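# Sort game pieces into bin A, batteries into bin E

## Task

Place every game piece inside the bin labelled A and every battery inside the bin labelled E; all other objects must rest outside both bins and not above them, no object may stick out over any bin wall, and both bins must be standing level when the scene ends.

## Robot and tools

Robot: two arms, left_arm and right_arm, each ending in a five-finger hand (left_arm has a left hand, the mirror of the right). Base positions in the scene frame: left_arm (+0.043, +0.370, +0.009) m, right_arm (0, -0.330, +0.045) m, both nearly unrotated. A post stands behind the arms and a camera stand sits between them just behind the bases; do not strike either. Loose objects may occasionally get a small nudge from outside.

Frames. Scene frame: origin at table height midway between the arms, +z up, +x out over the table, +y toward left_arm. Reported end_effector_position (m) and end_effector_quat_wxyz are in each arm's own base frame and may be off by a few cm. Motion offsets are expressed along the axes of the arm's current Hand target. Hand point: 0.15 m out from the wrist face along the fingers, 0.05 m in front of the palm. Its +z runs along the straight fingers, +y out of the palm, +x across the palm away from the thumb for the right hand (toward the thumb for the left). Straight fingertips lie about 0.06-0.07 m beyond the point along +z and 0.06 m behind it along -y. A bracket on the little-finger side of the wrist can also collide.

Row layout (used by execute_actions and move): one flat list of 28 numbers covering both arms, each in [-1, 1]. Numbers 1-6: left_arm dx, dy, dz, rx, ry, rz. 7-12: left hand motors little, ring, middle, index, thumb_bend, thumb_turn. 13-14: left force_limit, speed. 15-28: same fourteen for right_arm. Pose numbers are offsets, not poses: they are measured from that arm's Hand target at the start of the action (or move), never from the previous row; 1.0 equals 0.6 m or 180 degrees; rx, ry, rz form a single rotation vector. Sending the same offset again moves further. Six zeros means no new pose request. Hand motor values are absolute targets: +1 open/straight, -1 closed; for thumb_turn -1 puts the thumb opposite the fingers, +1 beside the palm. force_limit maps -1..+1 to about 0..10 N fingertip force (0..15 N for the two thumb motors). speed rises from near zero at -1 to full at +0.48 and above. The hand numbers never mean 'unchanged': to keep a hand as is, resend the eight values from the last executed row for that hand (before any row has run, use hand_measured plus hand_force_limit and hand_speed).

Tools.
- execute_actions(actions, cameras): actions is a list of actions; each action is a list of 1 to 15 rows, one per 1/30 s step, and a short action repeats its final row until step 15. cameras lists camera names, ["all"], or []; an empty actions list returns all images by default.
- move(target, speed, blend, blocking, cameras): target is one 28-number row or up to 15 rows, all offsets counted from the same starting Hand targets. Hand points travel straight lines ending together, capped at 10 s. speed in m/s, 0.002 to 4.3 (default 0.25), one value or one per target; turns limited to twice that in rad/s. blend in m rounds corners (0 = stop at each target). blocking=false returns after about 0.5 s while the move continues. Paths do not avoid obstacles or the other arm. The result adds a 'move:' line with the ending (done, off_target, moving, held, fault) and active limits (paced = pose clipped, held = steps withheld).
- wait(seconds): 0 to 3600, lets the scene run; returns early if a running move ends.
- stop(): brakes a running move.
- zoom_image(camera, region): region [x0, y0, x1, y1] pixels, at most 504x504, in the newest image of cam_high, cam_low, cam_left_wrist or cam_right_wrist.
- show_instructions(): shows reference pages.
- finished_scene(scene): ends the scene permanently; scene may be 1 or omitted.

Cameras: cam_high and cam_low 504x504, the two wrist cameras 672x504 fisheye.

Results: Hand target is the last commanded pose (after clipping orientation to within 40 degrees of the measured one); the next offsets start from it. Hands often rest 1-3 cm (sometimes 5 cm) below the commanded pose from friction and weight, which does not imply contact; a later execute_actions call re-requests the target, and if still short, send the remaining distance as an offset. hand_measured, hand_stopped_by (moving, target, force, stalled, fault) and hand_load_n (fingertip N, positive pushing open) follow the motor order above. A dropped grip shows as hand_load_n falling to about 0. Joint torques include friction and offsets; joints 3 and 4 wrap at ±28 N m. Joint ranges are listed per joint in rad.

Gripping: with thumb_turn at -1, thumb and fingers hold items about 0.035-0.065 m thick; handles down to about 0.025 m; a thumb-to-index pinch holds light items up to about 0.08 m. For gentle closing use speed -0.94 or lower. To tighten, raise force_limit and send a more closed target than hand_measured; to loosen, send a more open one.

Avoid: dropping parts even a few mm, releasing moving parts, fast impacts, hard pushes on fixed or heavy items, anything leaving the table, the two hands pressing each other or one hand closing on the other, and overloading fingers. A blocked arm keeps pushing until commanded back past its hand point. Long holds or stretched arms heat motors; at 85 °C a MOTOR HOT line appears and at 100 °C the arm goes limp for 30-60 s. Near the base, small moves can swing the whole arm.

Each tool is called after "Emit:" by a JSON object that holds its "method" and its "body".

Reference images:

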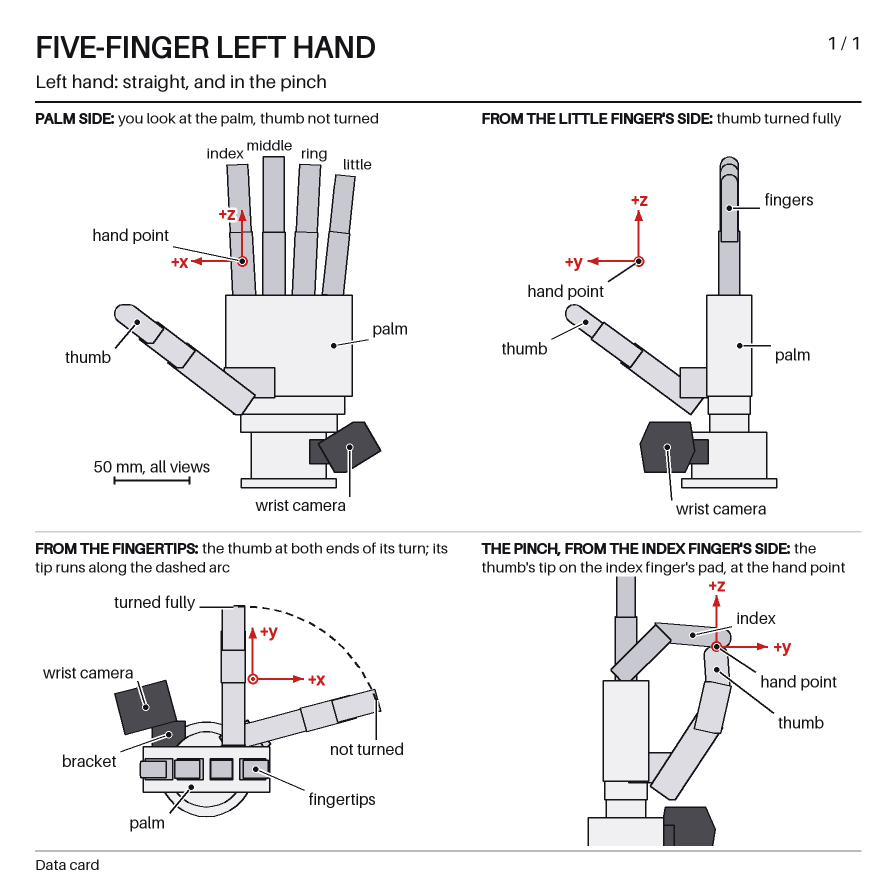

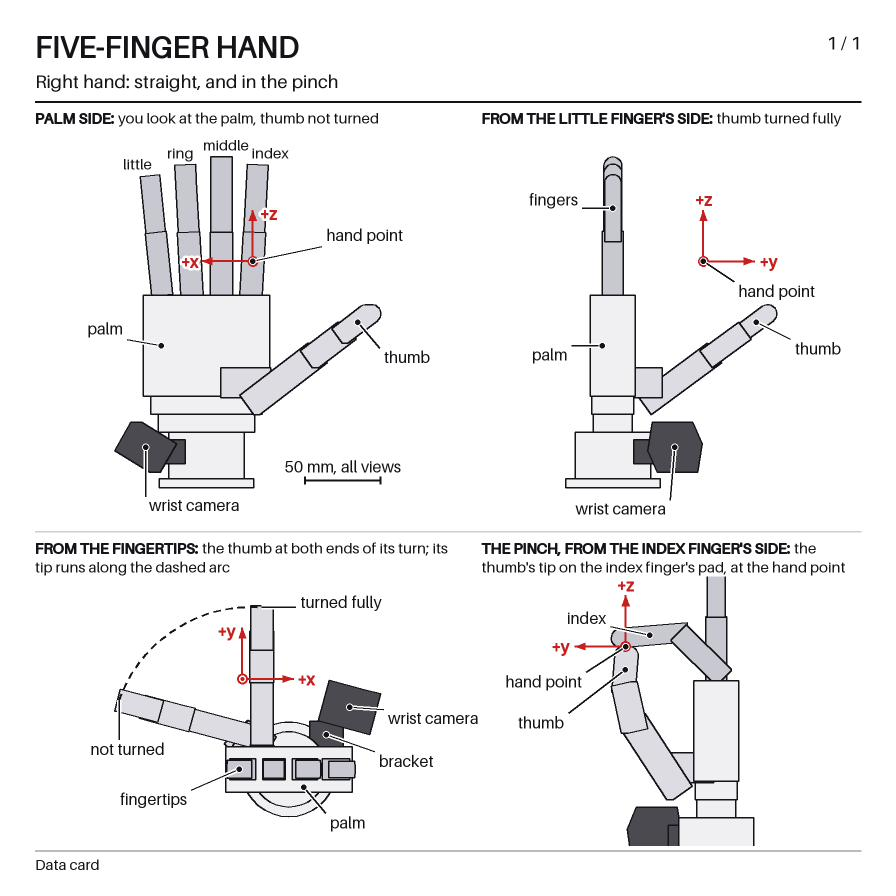

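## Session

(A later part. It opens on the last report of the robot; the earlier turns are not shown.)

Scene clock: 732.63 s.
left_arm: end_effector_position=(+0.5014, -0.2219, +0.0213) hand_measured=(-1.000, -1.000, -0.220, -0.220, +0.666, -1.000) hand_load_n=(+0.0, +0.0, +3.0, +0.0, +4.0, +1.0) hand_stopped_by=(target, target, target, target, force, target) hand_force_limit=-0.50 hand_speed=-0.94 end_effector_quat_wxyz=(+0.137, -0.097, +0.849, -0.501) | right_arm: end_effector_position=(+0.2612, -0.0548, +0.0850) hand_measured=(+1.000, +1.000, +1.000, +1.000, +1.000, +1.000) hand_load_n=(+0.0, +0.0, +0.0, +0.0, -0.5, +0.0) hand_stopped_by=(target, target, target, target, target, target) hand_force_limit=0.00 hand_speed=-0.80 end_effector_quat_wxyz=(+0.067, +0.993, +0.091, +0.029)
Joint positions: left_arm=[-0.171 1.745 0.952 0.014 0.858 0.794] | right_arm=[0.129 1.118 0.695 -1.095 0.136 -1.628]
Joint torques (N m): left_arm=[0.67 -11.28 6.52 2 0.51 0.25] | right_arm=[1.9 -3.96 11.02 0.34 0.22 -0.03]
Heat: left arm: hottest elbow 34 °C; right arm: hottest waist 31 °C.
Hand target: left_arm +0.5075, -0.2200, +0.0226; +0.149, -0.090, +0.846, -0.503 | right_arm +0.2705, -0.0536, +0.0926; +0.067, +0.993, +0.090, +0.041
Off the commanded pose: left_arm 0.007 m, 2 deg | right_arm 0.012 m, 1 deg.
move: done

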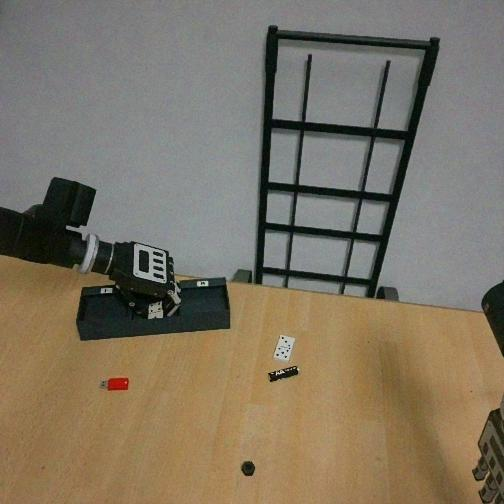

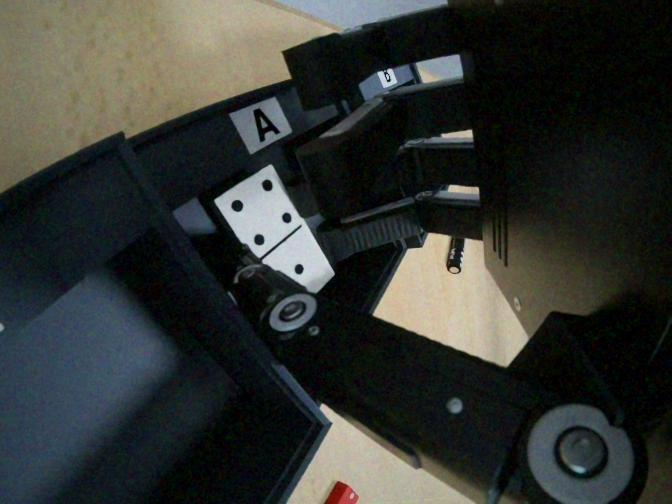

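Emit:
{"method": "move", "body": {"target": [0.0022,0.0117,0.006,0,0,0,-1,-1,-0.22,-0.22,0.6,-1,-0.5,-0.94,0,0,0,0,0,0,1,1,1,1,1,1,0,-0.8], "speed": 0.03, "cameras": ["cam_low","cam_left_wrist"]}}

Emit:
{"method": "zoom_image", "body": {"camera": "cam_left_wrist", "region": [160, 80, 400, 320]}}

Emit:
{"method": "zoom_image", "body": {"camera": "cam_low", "region": [120, 270, 200, 340]}}

Scene clock: 737.30 s.
left_arm: end_effector_position=(+0.5045, -0.2228, +0.0211) hand_measured=(-1.000, -1.000, -0.220, -0.220, +0.666, -1.000) hand_load_n=(+0.0, +0.0, +3.0, +0.0, +4.0, +1.5) hand_stopped_by=(target, target, target, target, force, target) hand_force_limit=-0.50 hand_speed=-0.94 end_effector_quat_wxyz=(+0.142, -0.093, +0.847, -0.504) | right_arm: end_effector_position=(+0.2612, -0.0548, +0.0850) hand_measured=(+1.000, +1.000, +1.000, +1.000, +1.000, +1.000) hand_load_n=(+0.0, +0.0, +0.0, +0.0, -0.5, +0.0) hand_stopped_by=(target, target, target, target, target, target) hand_force_limit=0.00 hand_speed=-0.80 end_effector_quat_wxyz=(+0.067, +0.993, +0.091, +0.029)
Joint positions: left_arm=[-0.171 1.75 0.952 0.034 0.86 0.794] | right_arm=[0.129 1.118 0.695 -1.095 0.136 -1.628]
Joint torques (N m): left_arm=[0.56 -10.52 6.26 2.06 0.38 0.26] | right_arm=[1.79 -3.84 11.06 0.32 0.22 -0.03]
Heat: left arm: hottest elbow 34 °C; right arm: hottest waist 31 °C.
Hand target: left_arm +0.5075, -0.2200, +0.0147; +0.149, -0.090, +0.846, -0.503 | right_arm +0.2705, -0.0536, +0.0926; +0.067, +0.993, +0.090, +0.041
Off the commanded pose: left_arm 0.008 m, 1 deg | right_arm 0.012 m, 1 deg.
move: done

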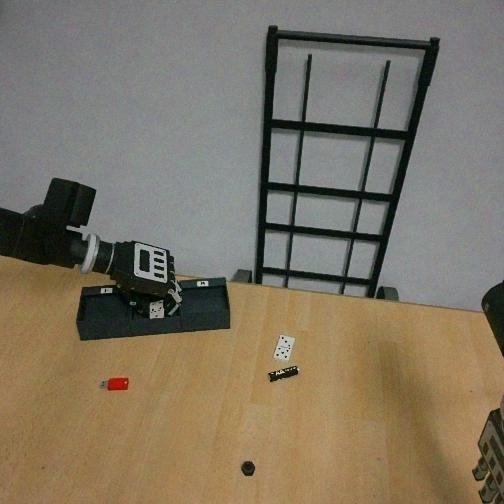

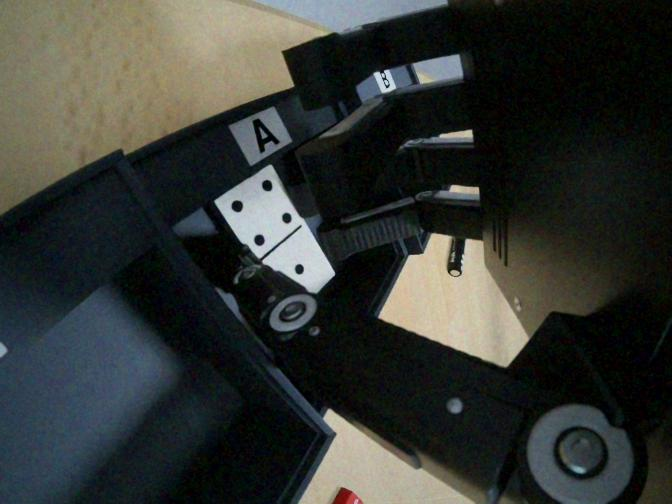

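Scaled by 2.100 from the camera's image (finer frame: 960x720).

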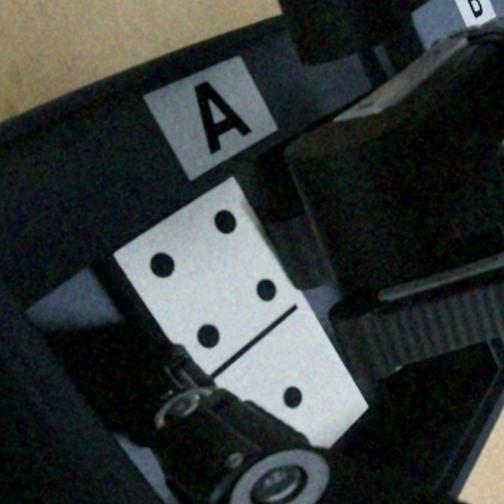

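Scaled by 6.300 from the camera's image (finer frame: 720x720).

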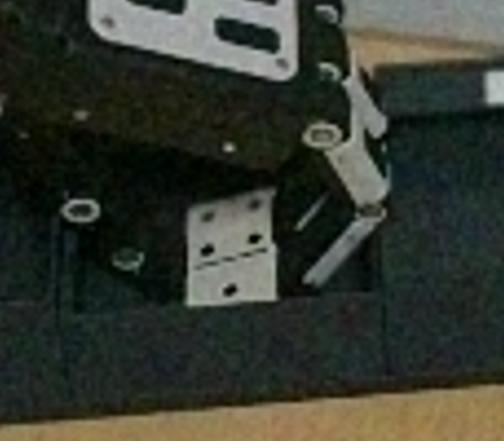

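Emit:
{"method": "move", "body": {"target": [-0.0008,0,0.0039,-0.0389,0,0,-1,-1,-0.22,-0.22,0.6,-1,-0.5,-0.94,0,0,0,0,0,0,1,1,1,1,1,1,0,-0.8], "speed": 0.03, "cameras": ["cam_low","cam_left_wrist"]}}

Emit:
{"method": "zoom_image", "body": {"camera": "cam_left_wrist", "region": [160, 80, 400, 320]}}

Emit:
{"method": "zoom_image", "body": {"camera": "cam_low", "region": [120, 270, 200, 340]}}

Scene clock: 763.33 s.
left_arm: end_effector_position=(+0.5051, -0.2184, +0.0169) hand_measured=(-1.000, -1.000, -0.220, -0.220, +0.664, -1.000) hand_load_n=(+0.0, +0.0, +4.0, -2.0, +2.5, +1.0) hand_stopped_by=(target, target, target, target, force, target) hand_force_limit=-0.50 hand_speed=-0.94 end_effector_quat_wxyz=(+0.143, -0.107, +0.870, -0.459) | right_arm: end_effector_position=(+0.2612, -0.0548, +0.0850) hand_measured=(+1.000, +1.000, +1.000, +1.000, +1.000, +1.000) hand_load_n=(+0.0, +0.0, +0.0, +0.0, +0.0, +0.0) hand_stopped_by=(target, target, target, target, target, target) hand_force_limit=0.00 hand_speed=-0.80 end_effector_quat_wxyz=(+0.067, +0.993, +0.091, +0.029)
Joint positions: left_arm=[-0.194 1.737 0.981 -0.078 0.757 0.827] | right_arm=[0.129 1.118 0.695 -1.095 0.136 -1.628]
Joint torques (N m): left_arm=[-0.85 -10.75 8.4 0.55 -0.22 0.34] | right_arm=[1.85 -3.9 11.03 0.34 0.22 -0.03]
Heat: left arm: hottest elbow 33 °C; right arm: hottest waist 31 °C.
Hand target: left_arm +0.5087, -0.2218, +0.0137; +0.143, -0.098, +0.876, -0.451 | right_arm +0.2705, -0.0536, +0.0926; +0.067, +0.993, +0.090, +0.041
Off the commanded pose: left_arm 0.006 m, 1 deg | right_arm 0.012 m, 1 deg.
move: done

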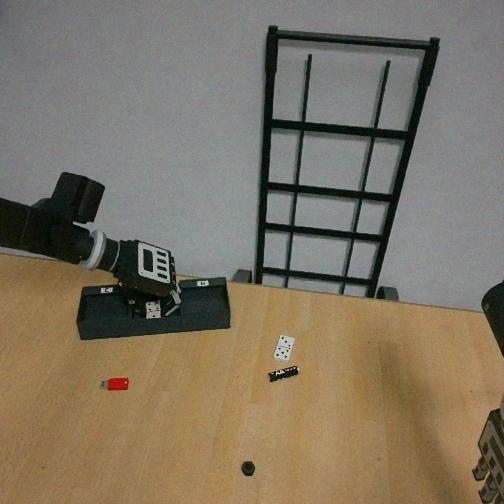

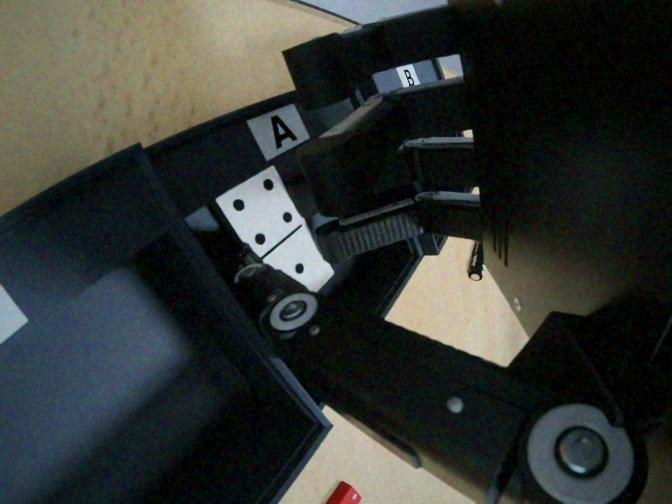

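Scaled by 2.100 from the camera's image (finer frame: 960x720).

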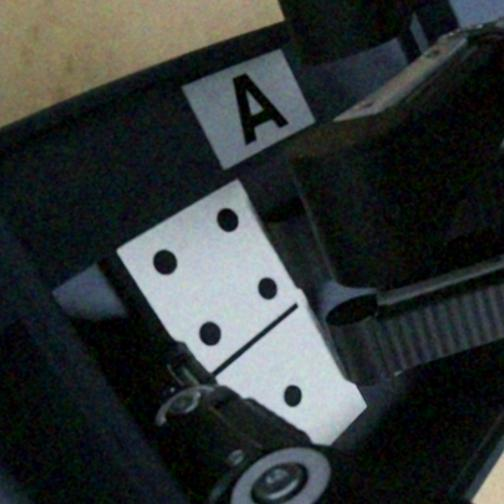

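Scaled by 6.300 from the camera's image (finer frame: 720x720).

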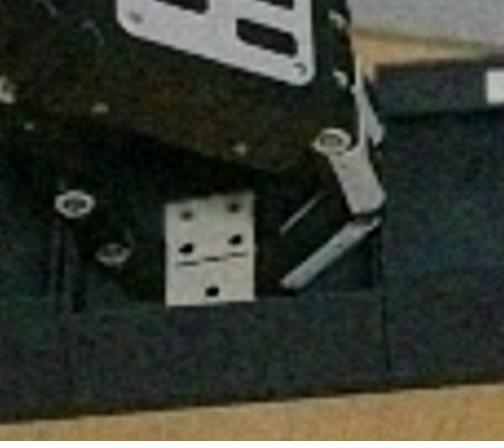

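Emit:
{"method": "move", "body": {"target": [0,0,0,0,0,0,-1,-1,-0.12,-0.14,0.8,-1,-0.4,-0.8,0,0,0,0,0,0,1,1,1,1,1,1,0,-0.8], "speed": 0.03, "cameras": ["cam_low","cam_left_wrist"]}}

Emit:
{"method": "zoom_image", "body": {"camera": "cam_left_wrist", "region": [160, 80, 400, 320]}}

Scene clock: 767.80 s.
left_arm: end_effector_position=(+0.5059, -0.2183, +0.0168) hand_measured=(-1.000, -1.000, -0.120, -0.142, +0.790, -1.000) hand_load_n=(+0.0, +0.0, +0.0, -11.5, -14.0, +1.5) hand_stopped_by=(target, target, target, target, stalled, target) hand_force_limit=-0.40 hand_speed=-0.80 end_effector_quat_wxyz=(+0.145, -0.105, +0.871, -0.457) | right_arm: end_effector_position=(+0.2612, -0.0548, +0.0850) hand_measured=(+1.000, +1.000, +1.000, +1.000, +1.000, +1.000) hand_load_n=(+0.0, -0.5, +0.0, +0.0, +0.0, +0.0) hand_stopped_by=(target, target, target, target, target, target) hand_force_limit=0.00 hand_speed=-0.80 end_effector_quat_wxyz=(+0.067, +0.993, +0.091, +0.029)
Joint positions: left_arm=[-0.196 1.736 0.982 -0.08 0.752 0.833] | right_arm=[0.129 1.118 0.695 -1.095 0.136 -1.628]
Joint torques (N m): left_arm=[-0.62 -10.7 8.31 0.61 -0.02 0.31] | right_arm=[1.9 -3.84 11.04 0.34 0.23 -0.02]
Heat: left arm: hottest elbow 33 °C; right arm: hottest waist 31 °C.
Hand target: left_arm +0.5088, -0.2217, +0.0137; +0.143, -0.099, +0.876, -0.451 | right_arm +0.2705, -0.0536, +0.0926; +0.067, +0.993, +0.090, +0.041
Off the commanded pose: left_arm 0.005 m, 1 deg | right_arm 0.012 m, 1 deg.
move: done

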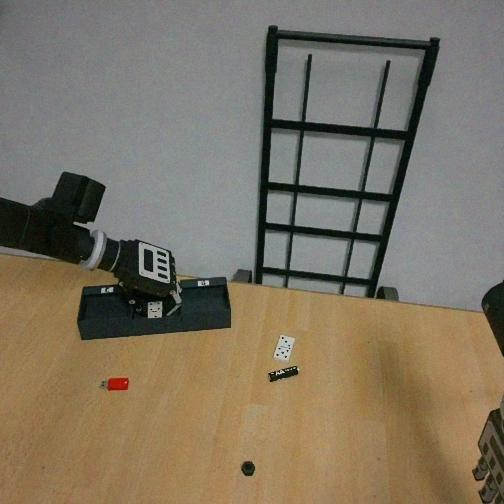

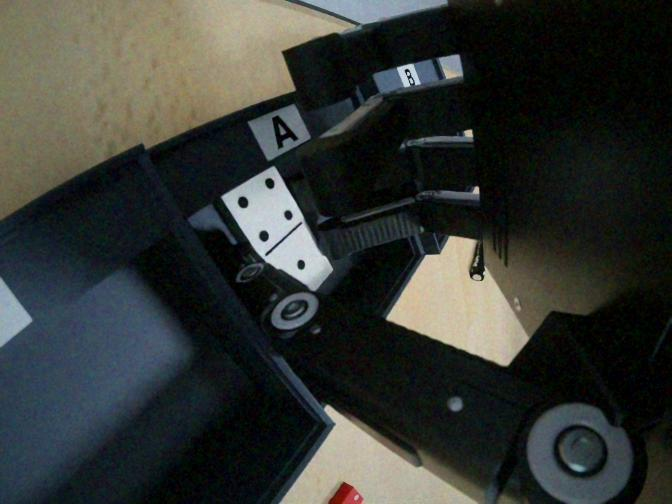

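Scaled by 2.100 from the camera's image (finer frame: 960x720).

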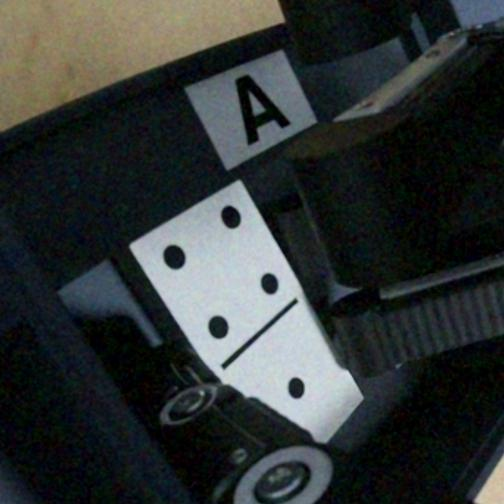

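Emit:
{"method": "move", "body": {"target": [0,0,0,0,0,0,-1,-1,-0.13,-0.2,0.73,-1,-0.4,-0.8,0,0,0,0,0,0,1,1,1,1,1,1,0,-0.8], "speed": 0.03, "cameras": ["cam_left_wrist"]}}

Scene clock: 771.73 s.
left_arm: end_effector_position=(+0.5059, -0.2188, +0.0170) hand_measured=(-1.000, -1.000, -0.130, -0.200, +0.728, -1.000) hand_load_n=(+0.0, +0.0, +0.0, -2.5, -3.0, +1.0) hand_stopped_by=(target, target, target, target, target, target) hand_force_limit=-0.40 hand_speed=-0.80 end_effector_quat_wxyz=(+0.145, -0.104, +0.871, -0.457) | right_arm: end_effector_position=(+0.2612, -0.0548, +0.0850) hand_measured=(+1.000, +1.000, +1.000, +1.000, +1.000, +1.000) hand_load_n=(+0.0, +0.0, +0.0, +0.0, -0.5, +0.0) hand_stopped_by=(target, target, target, target, target, target) hand_force_limit=0.00 hand_speed=-0.80 end_effector_quat_wxyz=(+0.067, +0.993, +0.091, +0.029)
Joint positions: left_arm=[-0.196 1.736 0.983 -0.08 0.752 0.833] | right_arm=[0.129 1.118 0.695 -1.095 0.136 -1.628]
Joint torques (N m): left_arm=[-0.56 -10.58 8.28 0.58 -0.02 0.31] | right_arm=[1.79 -3.9 11.06 0.32 0.22 -0.03]
Heat: left arm: hottest elbow 34 °C; right arm: hottest waist 31 °C.
Hand target: left_arm +0.5087, -0.2217, +0.0136; +0.143, -0.099, +0.876, -0.451 | right_arm +0.2705, -0.0536, +0.0926; +0.067, +0.993, +0.090, +0.041
Off the commanded pose: left_arm 0.005 m, 1 deg | right_arm 0.012 m, 1 deg.
move: done

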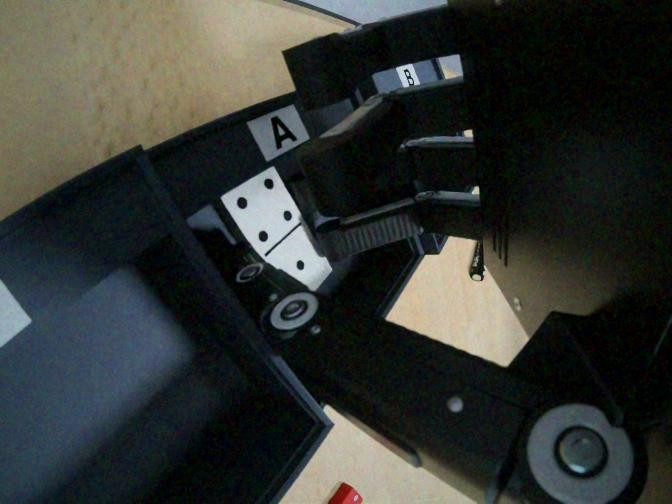

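Emit:
{"method": "move", "body": {"target": [[0,0,0,0,0,0,-1,-1,-0.13,-0.2,0.71,-1,-0.4,-0.8,0,0,0,0,0,0,1,1,1,1,1,1,0,-0.8],[-0.0215,-0.1091,-0.0739,0,0,0,-1,-1,-0.13,-0.2,0.71,-1,-0.4,-0.8,0,0,0,0,0,0,1,1,1,1,1,1,0,-0.8]], "speed": 0.05, "cameras": ["all"]}}

Emit:
{"method": "zoom_image", "body": {"camera": "cam_left_wrist", "region": [100, 80, 400, 380]}}

Emit:
{"method": "zoom_image", "body": {"camera": "cam_low", "region": [60, 240, 260, 360]}}

Scene clock: 778.60 s.
left_arm: end_effector_position=(+0.4925, -0.2162, +0.0699) hand_measured=(-1.000, -1.000, -0.130, -0.200, +0.710, -1.000) hand_load_n=(+0.0, +0.0, +0.0, +0.0, +0.0, +0.0) hand_stopped_by=(target, target, target, target, target, target) hand_force_limit=-0.40 hand_speed=-0.80 end_effector_quat_wxyz=(+0.122, -0.116, +0.879, -0.445) | right_arm: end_effector_position=(+0.2612, -0.0548, +0.0850) hand_measured=(+1.000, +1.000, +1.000, +1.000, +1.000, +1.000) hand_load_n=(+0.0, +0.0, +0.0, +0.0, +0.0, +0.0) hand_stopped_by=(target, target, target, target, target, target) hand_force_limit=0.00 hand_speed=-0.80 end_effector_quat_wxyz=(+0.067, +0.993, +0.091, +0.029)
Joint positions: left_arm=[-0.2 1.629 1.037 -0.302 0.744 0.837] | right_arm=[0.129 1.118 0.695 -1.095 0.136 -1.628]
Joint torques (N m): left_arm=[-0.26 -12.34 11.15 0.94 0.34 0.26] | right_arm=[1.85 -3.9 11 0.35 0.22 -0.03]
Heat: left arm: hottest elbow 34 °C; right arm: hottest waist 31 °C.
Hand target: left_arm +0.5088, -0.2216, +0.0939; +0.143, -0.099, +0.876, -0.451 | right_arm +0.2705, -0.0536, +0.0926; +0.067, +0.993, +0.090, +0.041
Off the commanded pose: left_arm 0.029 m, 3 deg | right_arm 0.012 m, 1 deg.
move: off_target (left_arm)

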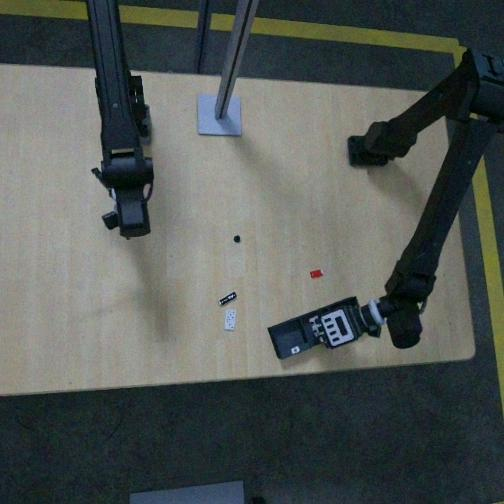

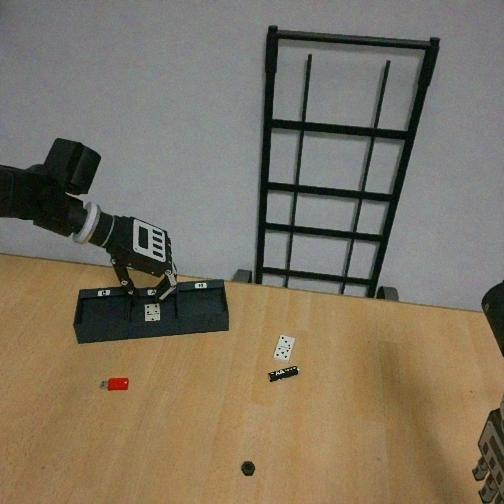

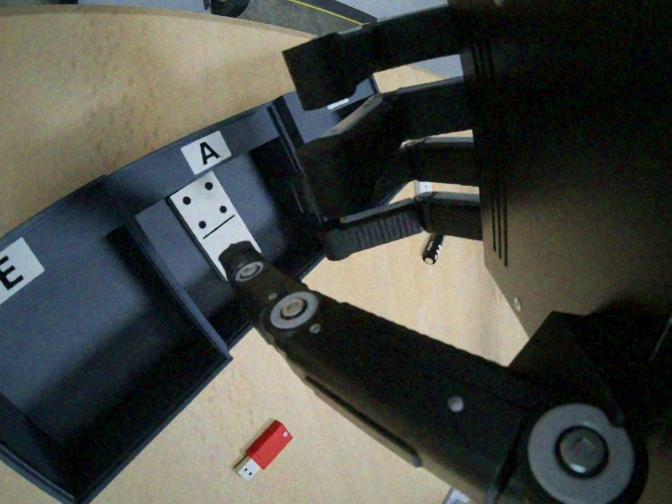

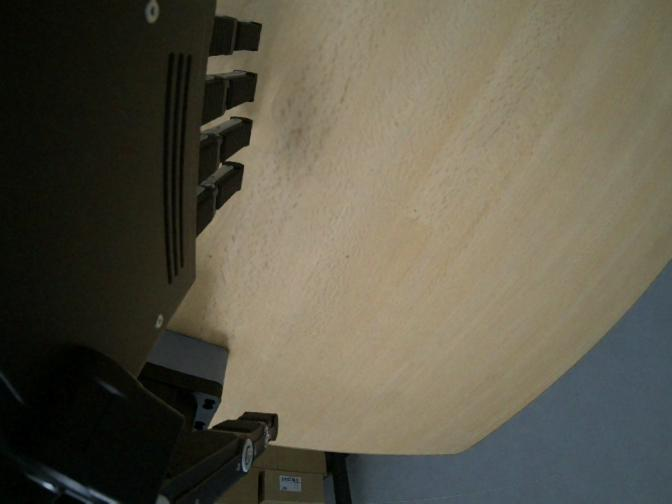

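Scaled by 1.680 from the camera's image (finer frame: 960x720).

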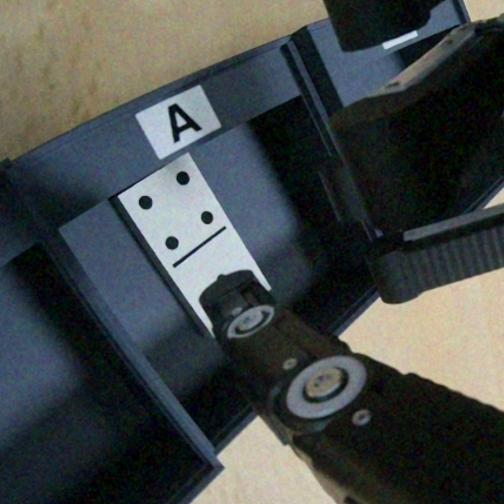

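Scaled by 2.520 from the camera's image (finer frame: 720x720).

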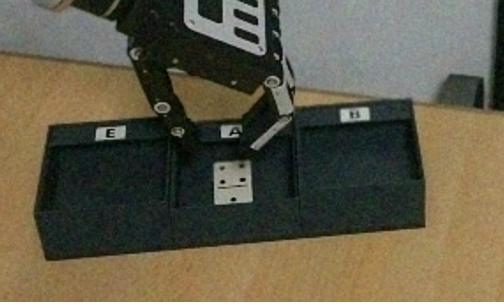

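Emit:
{"method": "move", "body": {"target": [[-0.0215,-0.1091,-0.0739,0,0,0,-1,-1,-0.13,-0.2,0.71,-1,-0.4,-0.8,0,0,0,0,0,0,1,1,1,1,1,1,0,-0.8],[0.147,-0.2677,0.2445,-0.0145,0.0955,0.0647,-1,-1,-0.18,-0.22,0.95,-1,-0.4,-0.3,0,0,0,0,0,0,1,1,1,1,1,1,0,-0.8]], "speed": 0.15, "blend": [0.03,0], "cameras": ["all"]}}

Emit:
{"method": "zoom_image", "body": {"camera": "cam_low", "region": [60, 260, 320, 400]}}

Scene clock: 797.60 s.
left_arm: end_effector_position=(+0.4669, -0.4457, +0.1098) hand_measured=(-1.000, -1.000, -0.180, -0.220, +0.950, -1.000) hand_load_n=(+0.0, +0.0, +0.0, +0.0, +0.0, +0.0) hand_stopped_by=(target, target, target, target, target, target) hand_force_limit=-0.40 hand_speed=-0.30 end_effector_quat_wxyz=(+0.036, +0.046, +0.907, -0.416) | right_arm: end_effector_position=(+0.2612, -0.0548, +0.0850) hand_measured=(+1.000, +1.000, +1.000, +1.000, +1.000, +1.000) hand_load_n=(+0.0, +0.0, +0.0, +0.0, -0.5, +0.0) hand_stopped_by=(target, target, target, target, target, target) hand_force_limit=0.00 hand_speed=-0.80 end_effector_quat_wxyz=(+0.067, +0.993, +0.091, +0.029)
Joint positions: left_arm=[-0.609 1.848 1.499 -0.612 0.652 0.852] | right_arm=[0.129 1.118 0.695 -1.095 0.136 -1.628]
Joint torques (N m): left_arm=[0.5 -14.68 12.53 0.7 0.31 0.25] | right_arm=[1.73 -3.9 11.03 0.31 0.22 -0.03]
Heat: left arm: hottest elbow 37 °C; right arm: hottest waist 31 °C.
Hand target: left_arm +0.4826, -0.4523, +0.1297; +0.053, +0.056, +0.903, -0.424 | right_arm +0.2705, -0.0536, +0.0926; +0.067, +0.993, +0.090, +0.041
Off the commanded pose: left_arm 0.026 m, 3 deg | right_arm 0.012 m, 1 deg.
move: off_target (left_arm); target 2's new numbers were sent with left_arm's hand 0.026 m and 3 deg from that target

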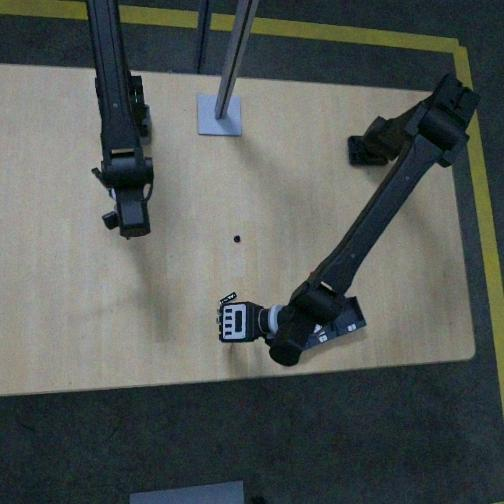

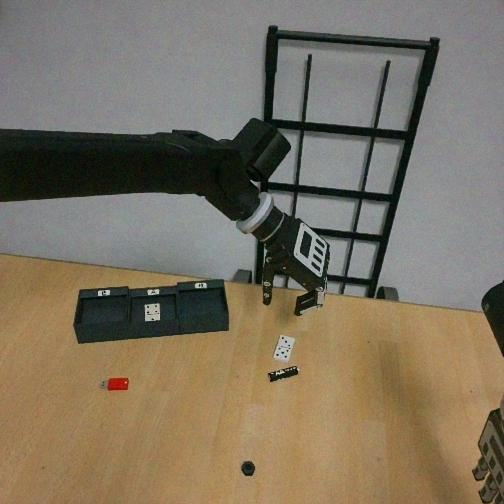

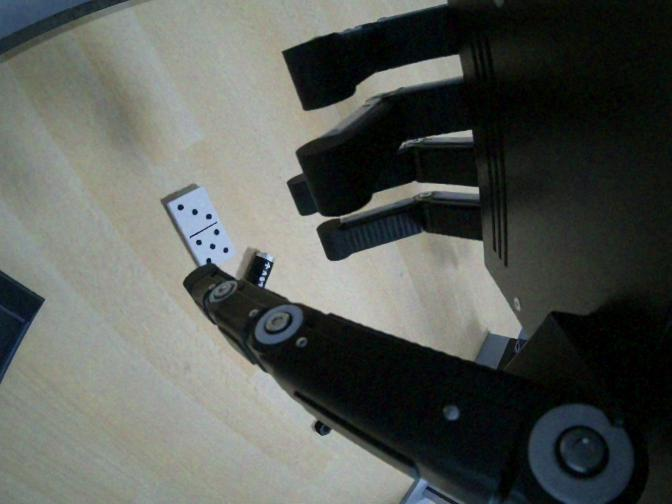

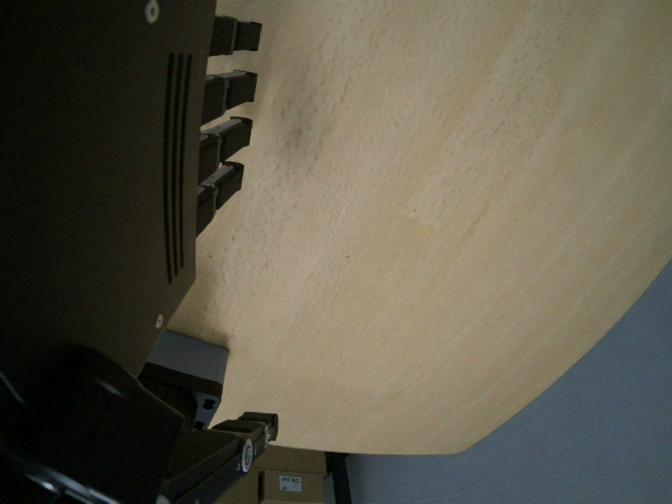

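Scaled by 1.938 from the camera's image (finer frame: 720x720).

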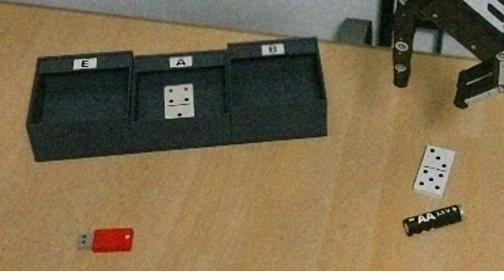

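Emit:
{"method": "move", "body": {"target": [0.0193,0.0725,0.0722,0.0040,0.0102,0.0304,-1,-1,-0.18,-0.22,0.95,-1,-0.4,-0.3,0,0,0,0,0,0,1,1,1,1,1,1,0,-0.8], "speed": 0.08, "cameras": ["cam_left_wrist"]}}

Scene clock: 817.93 s.
left_arm: end_effector_position=(+0.4764, -0.4510, +0.0644) hand_measured=(-1.000, -1.000, -0.180, -0.220, +0.950, -1.000) hand_load_n=(+0.0, +0.0, +0.0, +0.0, +0.0, +0.5) hand_stopped_by=(target, target, target, target, target, target) hand_force_limit=-0.40 hand_speed=-0.30 end_effector_quat_wxyz=(+0.049, +0.094, +0.902, -0.420) | right_arm: end_effector_position=(+0.2612, -0.0548, +0.0850) hand_measured=(+1.000, +1.000, +1.000, +1.000, +1.000, +1.000) hand_load_n=(+0.0, +0.0, +0.0, +0.0, +0.0, +0.0) hand_stopped_by=(target, target, target, target, target, target) hand_force_limit=0.00 hand_speed=-0.80 end_effector_quat_wxyz=(+0.067, +0.993, +0.091, +0.029)
Joint positions: left_arm=[-0.61 1.914 1.471 -0.522 0.672 0.95] | right_arm=[0.129 1.118 0.695 -1.095 0.136 -1.628]
Joint torques (N m): left_arm=[-0.32 -15.27 8.42 1.83 0.49 0.23] | right_arm=[1.96 -3.84 11.03 0.32 0.23 -0.03]
Heat: left arm: hottest elbow 37 °C; right arm: hottest waist 31 °C.
Hand target: left_arm +0.4796, -0.4573, +0.0676; +0.059, +0.106, +0.897, -0.425 | right_arm +0.2705, -0.0536, +0.0926; +0.067, +0.993, +0.090, +0.041
Off the commanded pose: left_arm 0.008 m, 2 deg | right_arm 0.012 m, 1 deg.
move: done

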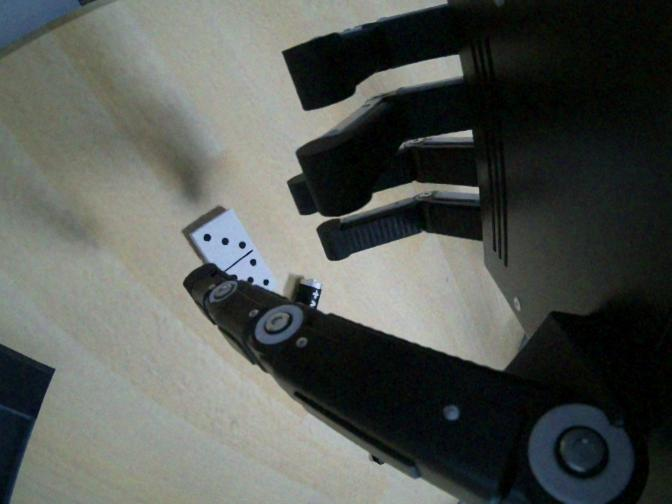

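Emit:
{"method": "move", "body": {"target": [0.0342,0.0337,0.0285,0,0,0,-1,-1,-0.18,-0.22,0.95,-1,-0.4,-0.3,0,0,0,0,0,0,1,1,1,1,1,1,0,-0.8], "speed": 0.06, "cameras": ["cam_left_wrist"]}}

Scene clock: 836.60 s.
left_arm: end_effector_position=(+0.4628, -0.4496, +0.0377) hand_measured=(-1.000, -1.000, -0.180, -0.220, +0.950, -1.000) hand_load_n=(+0.0, +0.0, +0.0, +0.0, +0.0, +0.0) hand_stopped_by=(target, target, target, target, target, target) hand_force_limit=-0.40 hand_speed=-0.30 end_effector_quat_wxyz=(+0.052, +0.101, +0.900, -0.422) | right_arm: end_effector_position=(+0.2612, -0.0548, +0.0850) hand_measured=(+1.000, +1.000, +1.000, +1.000, +1.000, +1.000) hand_load_n=(+0.0, +0.0, +0.0, +0.0, +0.0, +0.0) hand_stopped_by=(target, target, target, target, target, target) hand_force_limit=0.00 hand_speed=-0.80 end_effector_quat_wxyz=(+0.067, +0.993, +0.091, +0.029)
Joint positions: left_arm=[-0.621 1.916 1.391 -0.427 0.669 0.951] | right_arm=[0.129 1.118 0.695 -1.095 0.136 -1.628]
Joint torques (N m): left_arm=[-0.32 -14.68 7.98 1.88 0.32 0.12] | right_arm=[1.85 -3.84 11.03 0.34 0.22 -0.03]
Heat: left arm: hottest elbow 36 °C; right arm: hottest elbow 31 °C.
Hand target: left_arm +0.4649, -0.4552, +0.0377; +0.059, +0.106, +0.897, -0.425 | right_arm +0.2705, -0.0536, +0.0926; +0.067, +0.993, +0.090, +0.041
Off the commanded pose: left_arm 0.006 m, 1 deg | right_arm 0.012 m, 1 deg.
move: done

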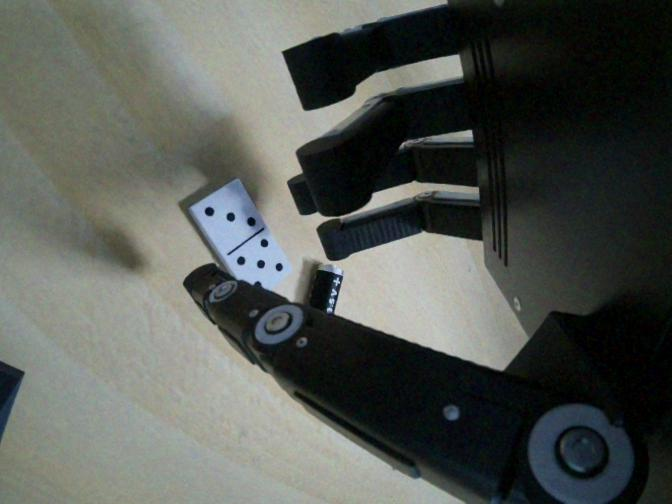

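Emit:
{"method": "move", "body": {"target": [0.006,0.023,0.0237,0,0,0,-1,-1,-0.18,-0.22,0.95,-1,-0.4,-0.3,0,0,0,0,0,0,1,1,1,1,1,1,0,-0.8], "speed": 0.05, "cameras": ["cam_left_wrist"]}}

Scene clock: 850.57 s.
left_arm: end_effector_position=(+0.4630, -0.4505, +0.0151) hand_measured=(-1.000, -1.000, -0.180, -0.220, +0.950, -1.000) hand_load_n=(+0.0, +0.0, +0.0, +0.0, +0.0, +0.0) hand_stopped_by=(target, target, target, target, target, target) hand_force_limit=-0.40 hand_speed=-0.30 end_effector_quat_wxyz=(+0.052, +0.101, +0.900, -0.421) | right_arm: end_effector_position=(+0.2612, -0.0548, +0.0850) hand_measured=(+1.000, +1.000, +1.000, +1.000, +1.000, +1.000) hand_load_n=(+0.0, +0.0, +0.0, +0.0, +0.0, +0.0) hand_stopped_by=(target, target, target, target, target, target) hand_force_limit=0.00 hand_speed=-0.80 end_effector_quat_wxyz=(+0.067, +0.993, +0.091, +0.029)
Joint positions: left_arm=[-0.622 1.949 1.376 -0.382 0.667 0.951] | right_arm=[0.129 1.118 0.695 -1.095 0.136 -1.628]
Joint torques (N m): left_arm=[-0.44 -15.15 7.84 1.91 0.32 0.09] | right_arm=[1.85 -3.9 11.02 0.35 0.23 -0.03]
Heat: left arm: hottest elbow 36 °C; right arm: hottest elbow 31 °C.
Hand target: left_arm +0.4649, -0.4573, +0.0177; +0.059, +0.106, +0.897, -0.425 | right_arm +0.2705, -0.0536, +0.0926; +0.067, +0.993, +0.090, +0.041
Off the commanded pose: left_arm 0.007 m, 1 deg | right_arm 0.012 m, 1 deg.
move: done

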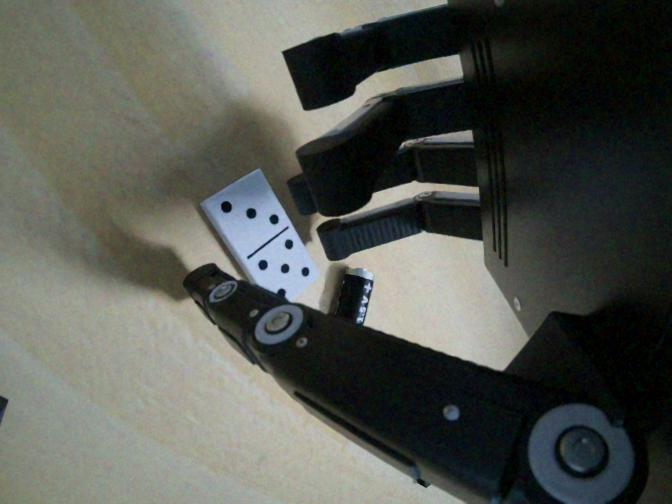

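Emit:
{"method": "move", "body": {"target": [0.0026,0.010,0.0084,0,0,0,-1,-1,-0.18,-0.22,0.95,-1,-0.4,-0.3,0,0,0,0,0,0,1,1,1,1,1,1,0,-0.8], "speed": 0.04, "cameras": ["cam_left_wrist"]}}

Scene clock: 853.80 s.
left_arm: end_effector_position=(+0.4643, -0.4514, +0.0108) hand_measured=(-1.000, -1.000, -0.180, -0.220, +0.950, -1.000) hand_load_n=(+0.0, +0.0, +0.0, +0.0, +0.0, +0.0) hand_stopped_by=(target, target, target, target, target, target) hand_force_limit=-0.40 hand_speed=-0.30 end_effector_quat_wxyz=(+0.054, +0.102, +0.899, -0.422) | right_arm: end_effector_position=(+0.2612, -0.0548, +0.0850) hand_measured=(+1.000, +1.000, +1.000, +1.000, +1.000, +1.000) hand_load_n=(+0.0, +0.0, +0.0, +0.0, +0.0, +0.0) hand_stopped_by=(target, target, target, target, target, target) hand_force_limit=0.00 hand_speed=-0.80 end_effector_quat_wxyz=(+0.067, +0.993, +0.091, +0.029)
Joint positions: left_arm=[-0.622 1.956 1.372 -0.364 0.667 0.951] | right_arm=[0.129 1.118 0.695 -1.095 0.136 -1.628]
Joint torques (N m): left_arm=[-0.44 -14.62 7.69 1.87 0.33 0.09] | right_arm=[1.79 -3.84 11.03 0.34 0.23 -0.03]
Heat: left arm: hottest elbow 36 °C; right arm: hottest elbow 31 °C.
Hand target: left_arm +0.4649, -0.4573, +0.0095; +0.059, +0.106, +0.897, -0.425 | right_arm +0.2705, -0.0536, +0.0926; +0.067, +0.993, +0.090, +0.041
Off the commanded pose: left_arm 0.006 m, 1 deg | right_arm 0.012 m, 1 deg.
move: done

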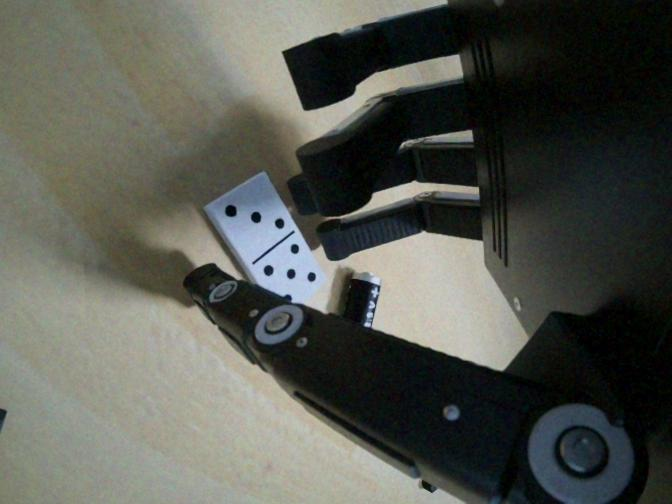

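Emit:
{"method": "move", "body": {"target": [0.0020,0.0075,0.0063,0,0,0,-1,-1,-0.18,-0.22,0.95,-1,-0.4,-0.3,0,0,0,0,0,0,1,1,1,1,1,1,0,-0.8], "speed": 0.04, "cameras": ["cam_left_wrist"]}}

Scene clock: 856.13 s.
left_arm: end_effector_position=(+0.4652, -0.4527, +0.0074) hand_measured=(-1.000, -1.000, -0.180, -0.220, +0.950, -1.000) hand_load_n=(+0.0, +0.5, +0.0, +0.0, +0.0, +0.0) hand_stopped_by=(target, target, target, target, target, target) hand_force_limit=-0.40 hand_speed=-0.30 end_effector_quat_wxyz=(+0.056, +0.103, +0.898, -0.423) | right_arm: end_effector_position=(+0.2612, -0.0548, +0.0850) hand_measured=(+1.000, +1.000, +1.000, +1.000, +1.000, +1.000) hand_load_n=(+0.0, +0.0, +0.0, +0.0, -0.5, +0.0) hand_stopped_by=(target, target, target, target, target, target) hand_force_limit=0.00 hand_speed=-0.80 end_effector_quat_wxyz=(+0.067, +0.993, +0.091, +0.029)
Joint positions: left_arm=[-0.623 1.962 1.37 -0.35 0.668 0.951] | right_arm=[0.129 1.118 0.695 -1.095 0.136 -1.628]
Joint torques (N m): left_arm=[-0.97 -14.56 7.43 1.81 0.32 0.09] | right_arm=[1.85 -3.9 11.03 0.32 0.22 -0.03]
Heat: left arm: hottest elbow 36 °C; right arm: hottest elbow 31 °C.
Hand target: left_arm +0.4649, -0.4572, +0.0036; +0.059, +0.106, +0.897, -0.425 | right_arm +0.2705, -0.0536, +0.0926; +0.067, +0.993, +0.090, +0.041
Off the commanded pose: left_arm 0.006 m, 1 deg | right_arm 0.012 m, 1 deg.
move: done

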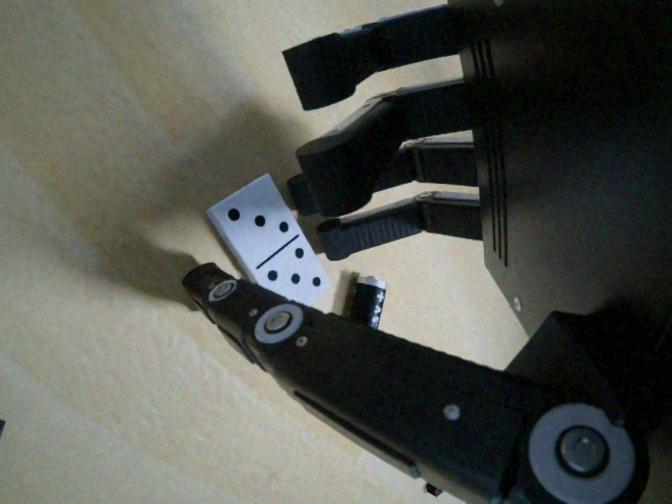

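Emit:
{"method": "move", "body": {"target": [0.0016,0.0063,0.0053,0,0,0,-1,-1,-0.18,-0.22,0.95,-1,-0.4,-0.3,0,0,0,0,0,0,1,1,1,1,1,1,0,-0.8], "speed": 0.04, "cameras": ["cam_left_wrist"]}}

Emit:
{"method": "zoom_image", "body": {"camera": "cam_left_wrist", "region": [170, 120, 420, 340]}}

Scene clock: 859.67 s.
left_arm: end_effector_position=(+0.4663, -0.4542, +0.0076) hand_measured=(-1.000, -1.000, -0.180, -0.220, +0.950, -1.000) hand_load_n=(+0.0, +0.0, +0.0, +0.0, +0.0, +0.5) hand_stopped_by=(target, target, target, target, target, target) hand_force_limit=-0.40 hand_speed=-0.30 end_effector_quat_wxyz=(+0.059, +0.105, +0.897, -0.425) | right_arm: end_effector_position=(+0.2612, -0.0548, +0.0850) hand_measured=(+1.000, +1.000, +1.000, +1.000, +1.000, +1.000) hand_load_n=(+0.0, +0.0, +0.0, +0.0, +0.0, +0.0) hand_stopped_by=(target, target, target, target, target, target) hand_force_limit=0.00 hand_speed=-0.80 end_effector_quat_wxyz=(+0.067, +0.993, +0.091, +0.029)
Joint positions: left_arm=[-0.624 1.962 1.369 -0.34 0.668 0.951] | right_arm=[0.129 1.118 0.695 -1.095 0.136 -1.628]
Joint torques (N m): left_arm=[-0.32 -14.04 7.17 1.85 0.32 0.09] | right_arm=[1.85 -3.84 11.06 0.31 0.23 -0.03]
Heat: left arm: hottest elbow 36 °C; right arm: hottest elbow 31 °C.
Hand target: left_arm +0.4648, -0.4573, -0.0015; +0.059, +0.106, +0.897, -0.425 | right_arm +0.2705, -0.0536, +0.0926; +0.067, +0.993, +0.090, +0.041
Off the commanded pose: left_arm 0.010 m, 0 deg | right_arm 0.012 m, 1 deg.
move: done

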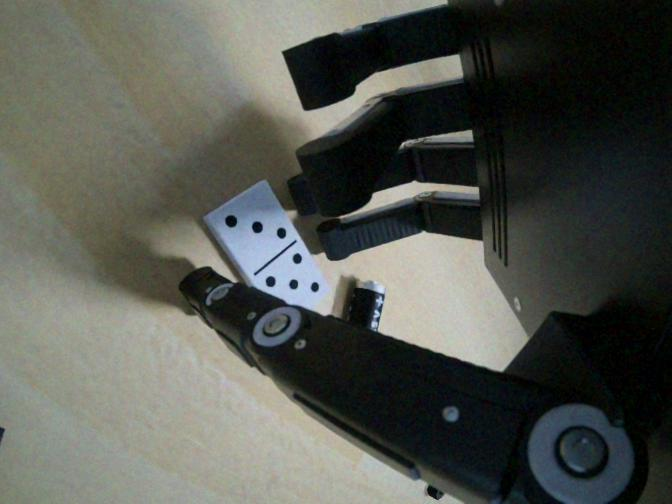

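Scaled by 2.016 from the camera's image (finer frame: 960x720).

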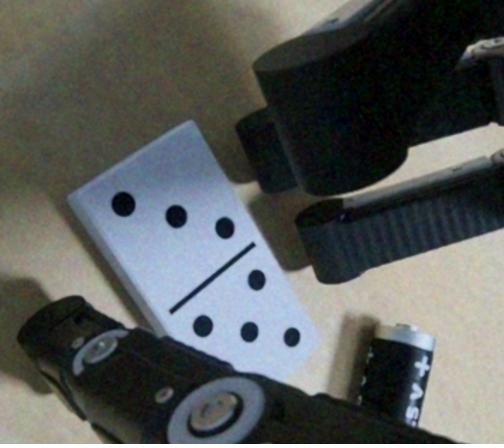

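Emit:
{"method": "move", "body": {"target": [0,0,0,0,0,0,-1,-1,-0.22,-0.22,0.6,-1,-0.4,-0.9,0,0,0,0,0,0,1,1,1,1,1,1,0,-0.8], "speed": 0.04, "cameras": ["cam_left_wrist"]}}

Emit:
{"method": "zoom_image", "body": {"camera": "cam_left_wrist", "region": [170, 120, 420, 340]}}

Scene clock: 864.33 s.
left_arm: end_effector_position=(+0.4669, -0.4545, +0.0072) hand_measured=(-1.000, -1.000, -0.220, -0.220, +0.660, -1.000) hand_load_n=(+0.0, +0.0, +2.5, +0.0, +4.5, +1.0) hand_stopped_by=(target, target, target, target, force, target) hand_force_limit=-0.40 hand_speed=-0.90 end_effector_quat_wxyz=(+0.060, +0.105, +0.897, -0.426) | right_arm: end_effector_position=(+0.2612, -0.0548, +0.0850) hand_measured=(+1.000, +1.000, +1.000, +1.000, +1.000, +1.000) hand_load_n=(+0.0, +0.5, +0.0, +0.0, -0.5, +0.0) hand_stopped_by=(target, target, target, target, target, target) hand_force_limit=0.00 hand_speed=-0.80 end_effector_quat_wxyz=(+0.067, +0.993, +0.091, +0.029)
Joint positions: left_arm=[-0.624 1.964 1.369 -0.337 0.667 0.951] | right_arm=[0.129 1.118 0.695 -1.095 0.136 -1.628]
Joint torques (N m): left_arm=[-0.26 -14.15 7.16 1.74 0.32 0.09] | right_arm=[1.85 -3.84 11 0.35 0.22 -0.03]
Heat: left arm: hottest elbow 36 °C; right arm: hottest elbow 31 °C.
Hand target: left_arm +0.4649, -0.4572, -0.0014; +0.059, +0.106, +0.897, -0.425 | right_arm +0.2705, -0.0536, +0.0926; +0.067, +0.993, +0.090, +0.041
Off the commanded pose: left_arm 0.009 m, 0 deg | right_arm 0.012 m, 1 deg.
move: done

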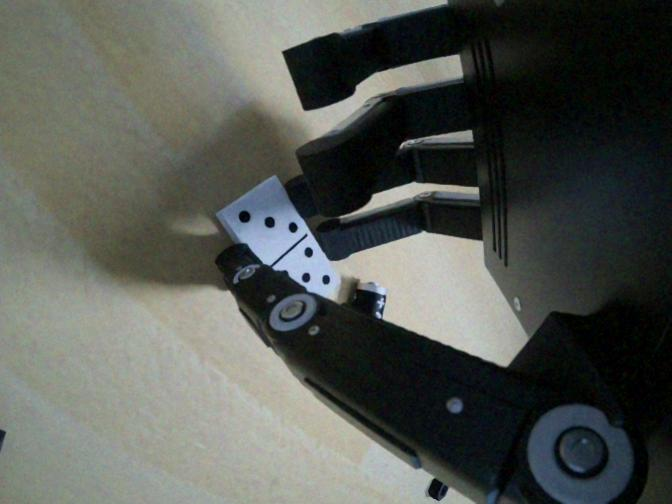

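Scaled by 2.016 from the camera's image (finer frame: 960x720).

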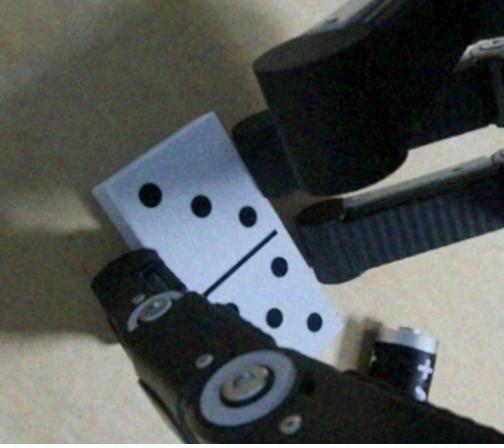

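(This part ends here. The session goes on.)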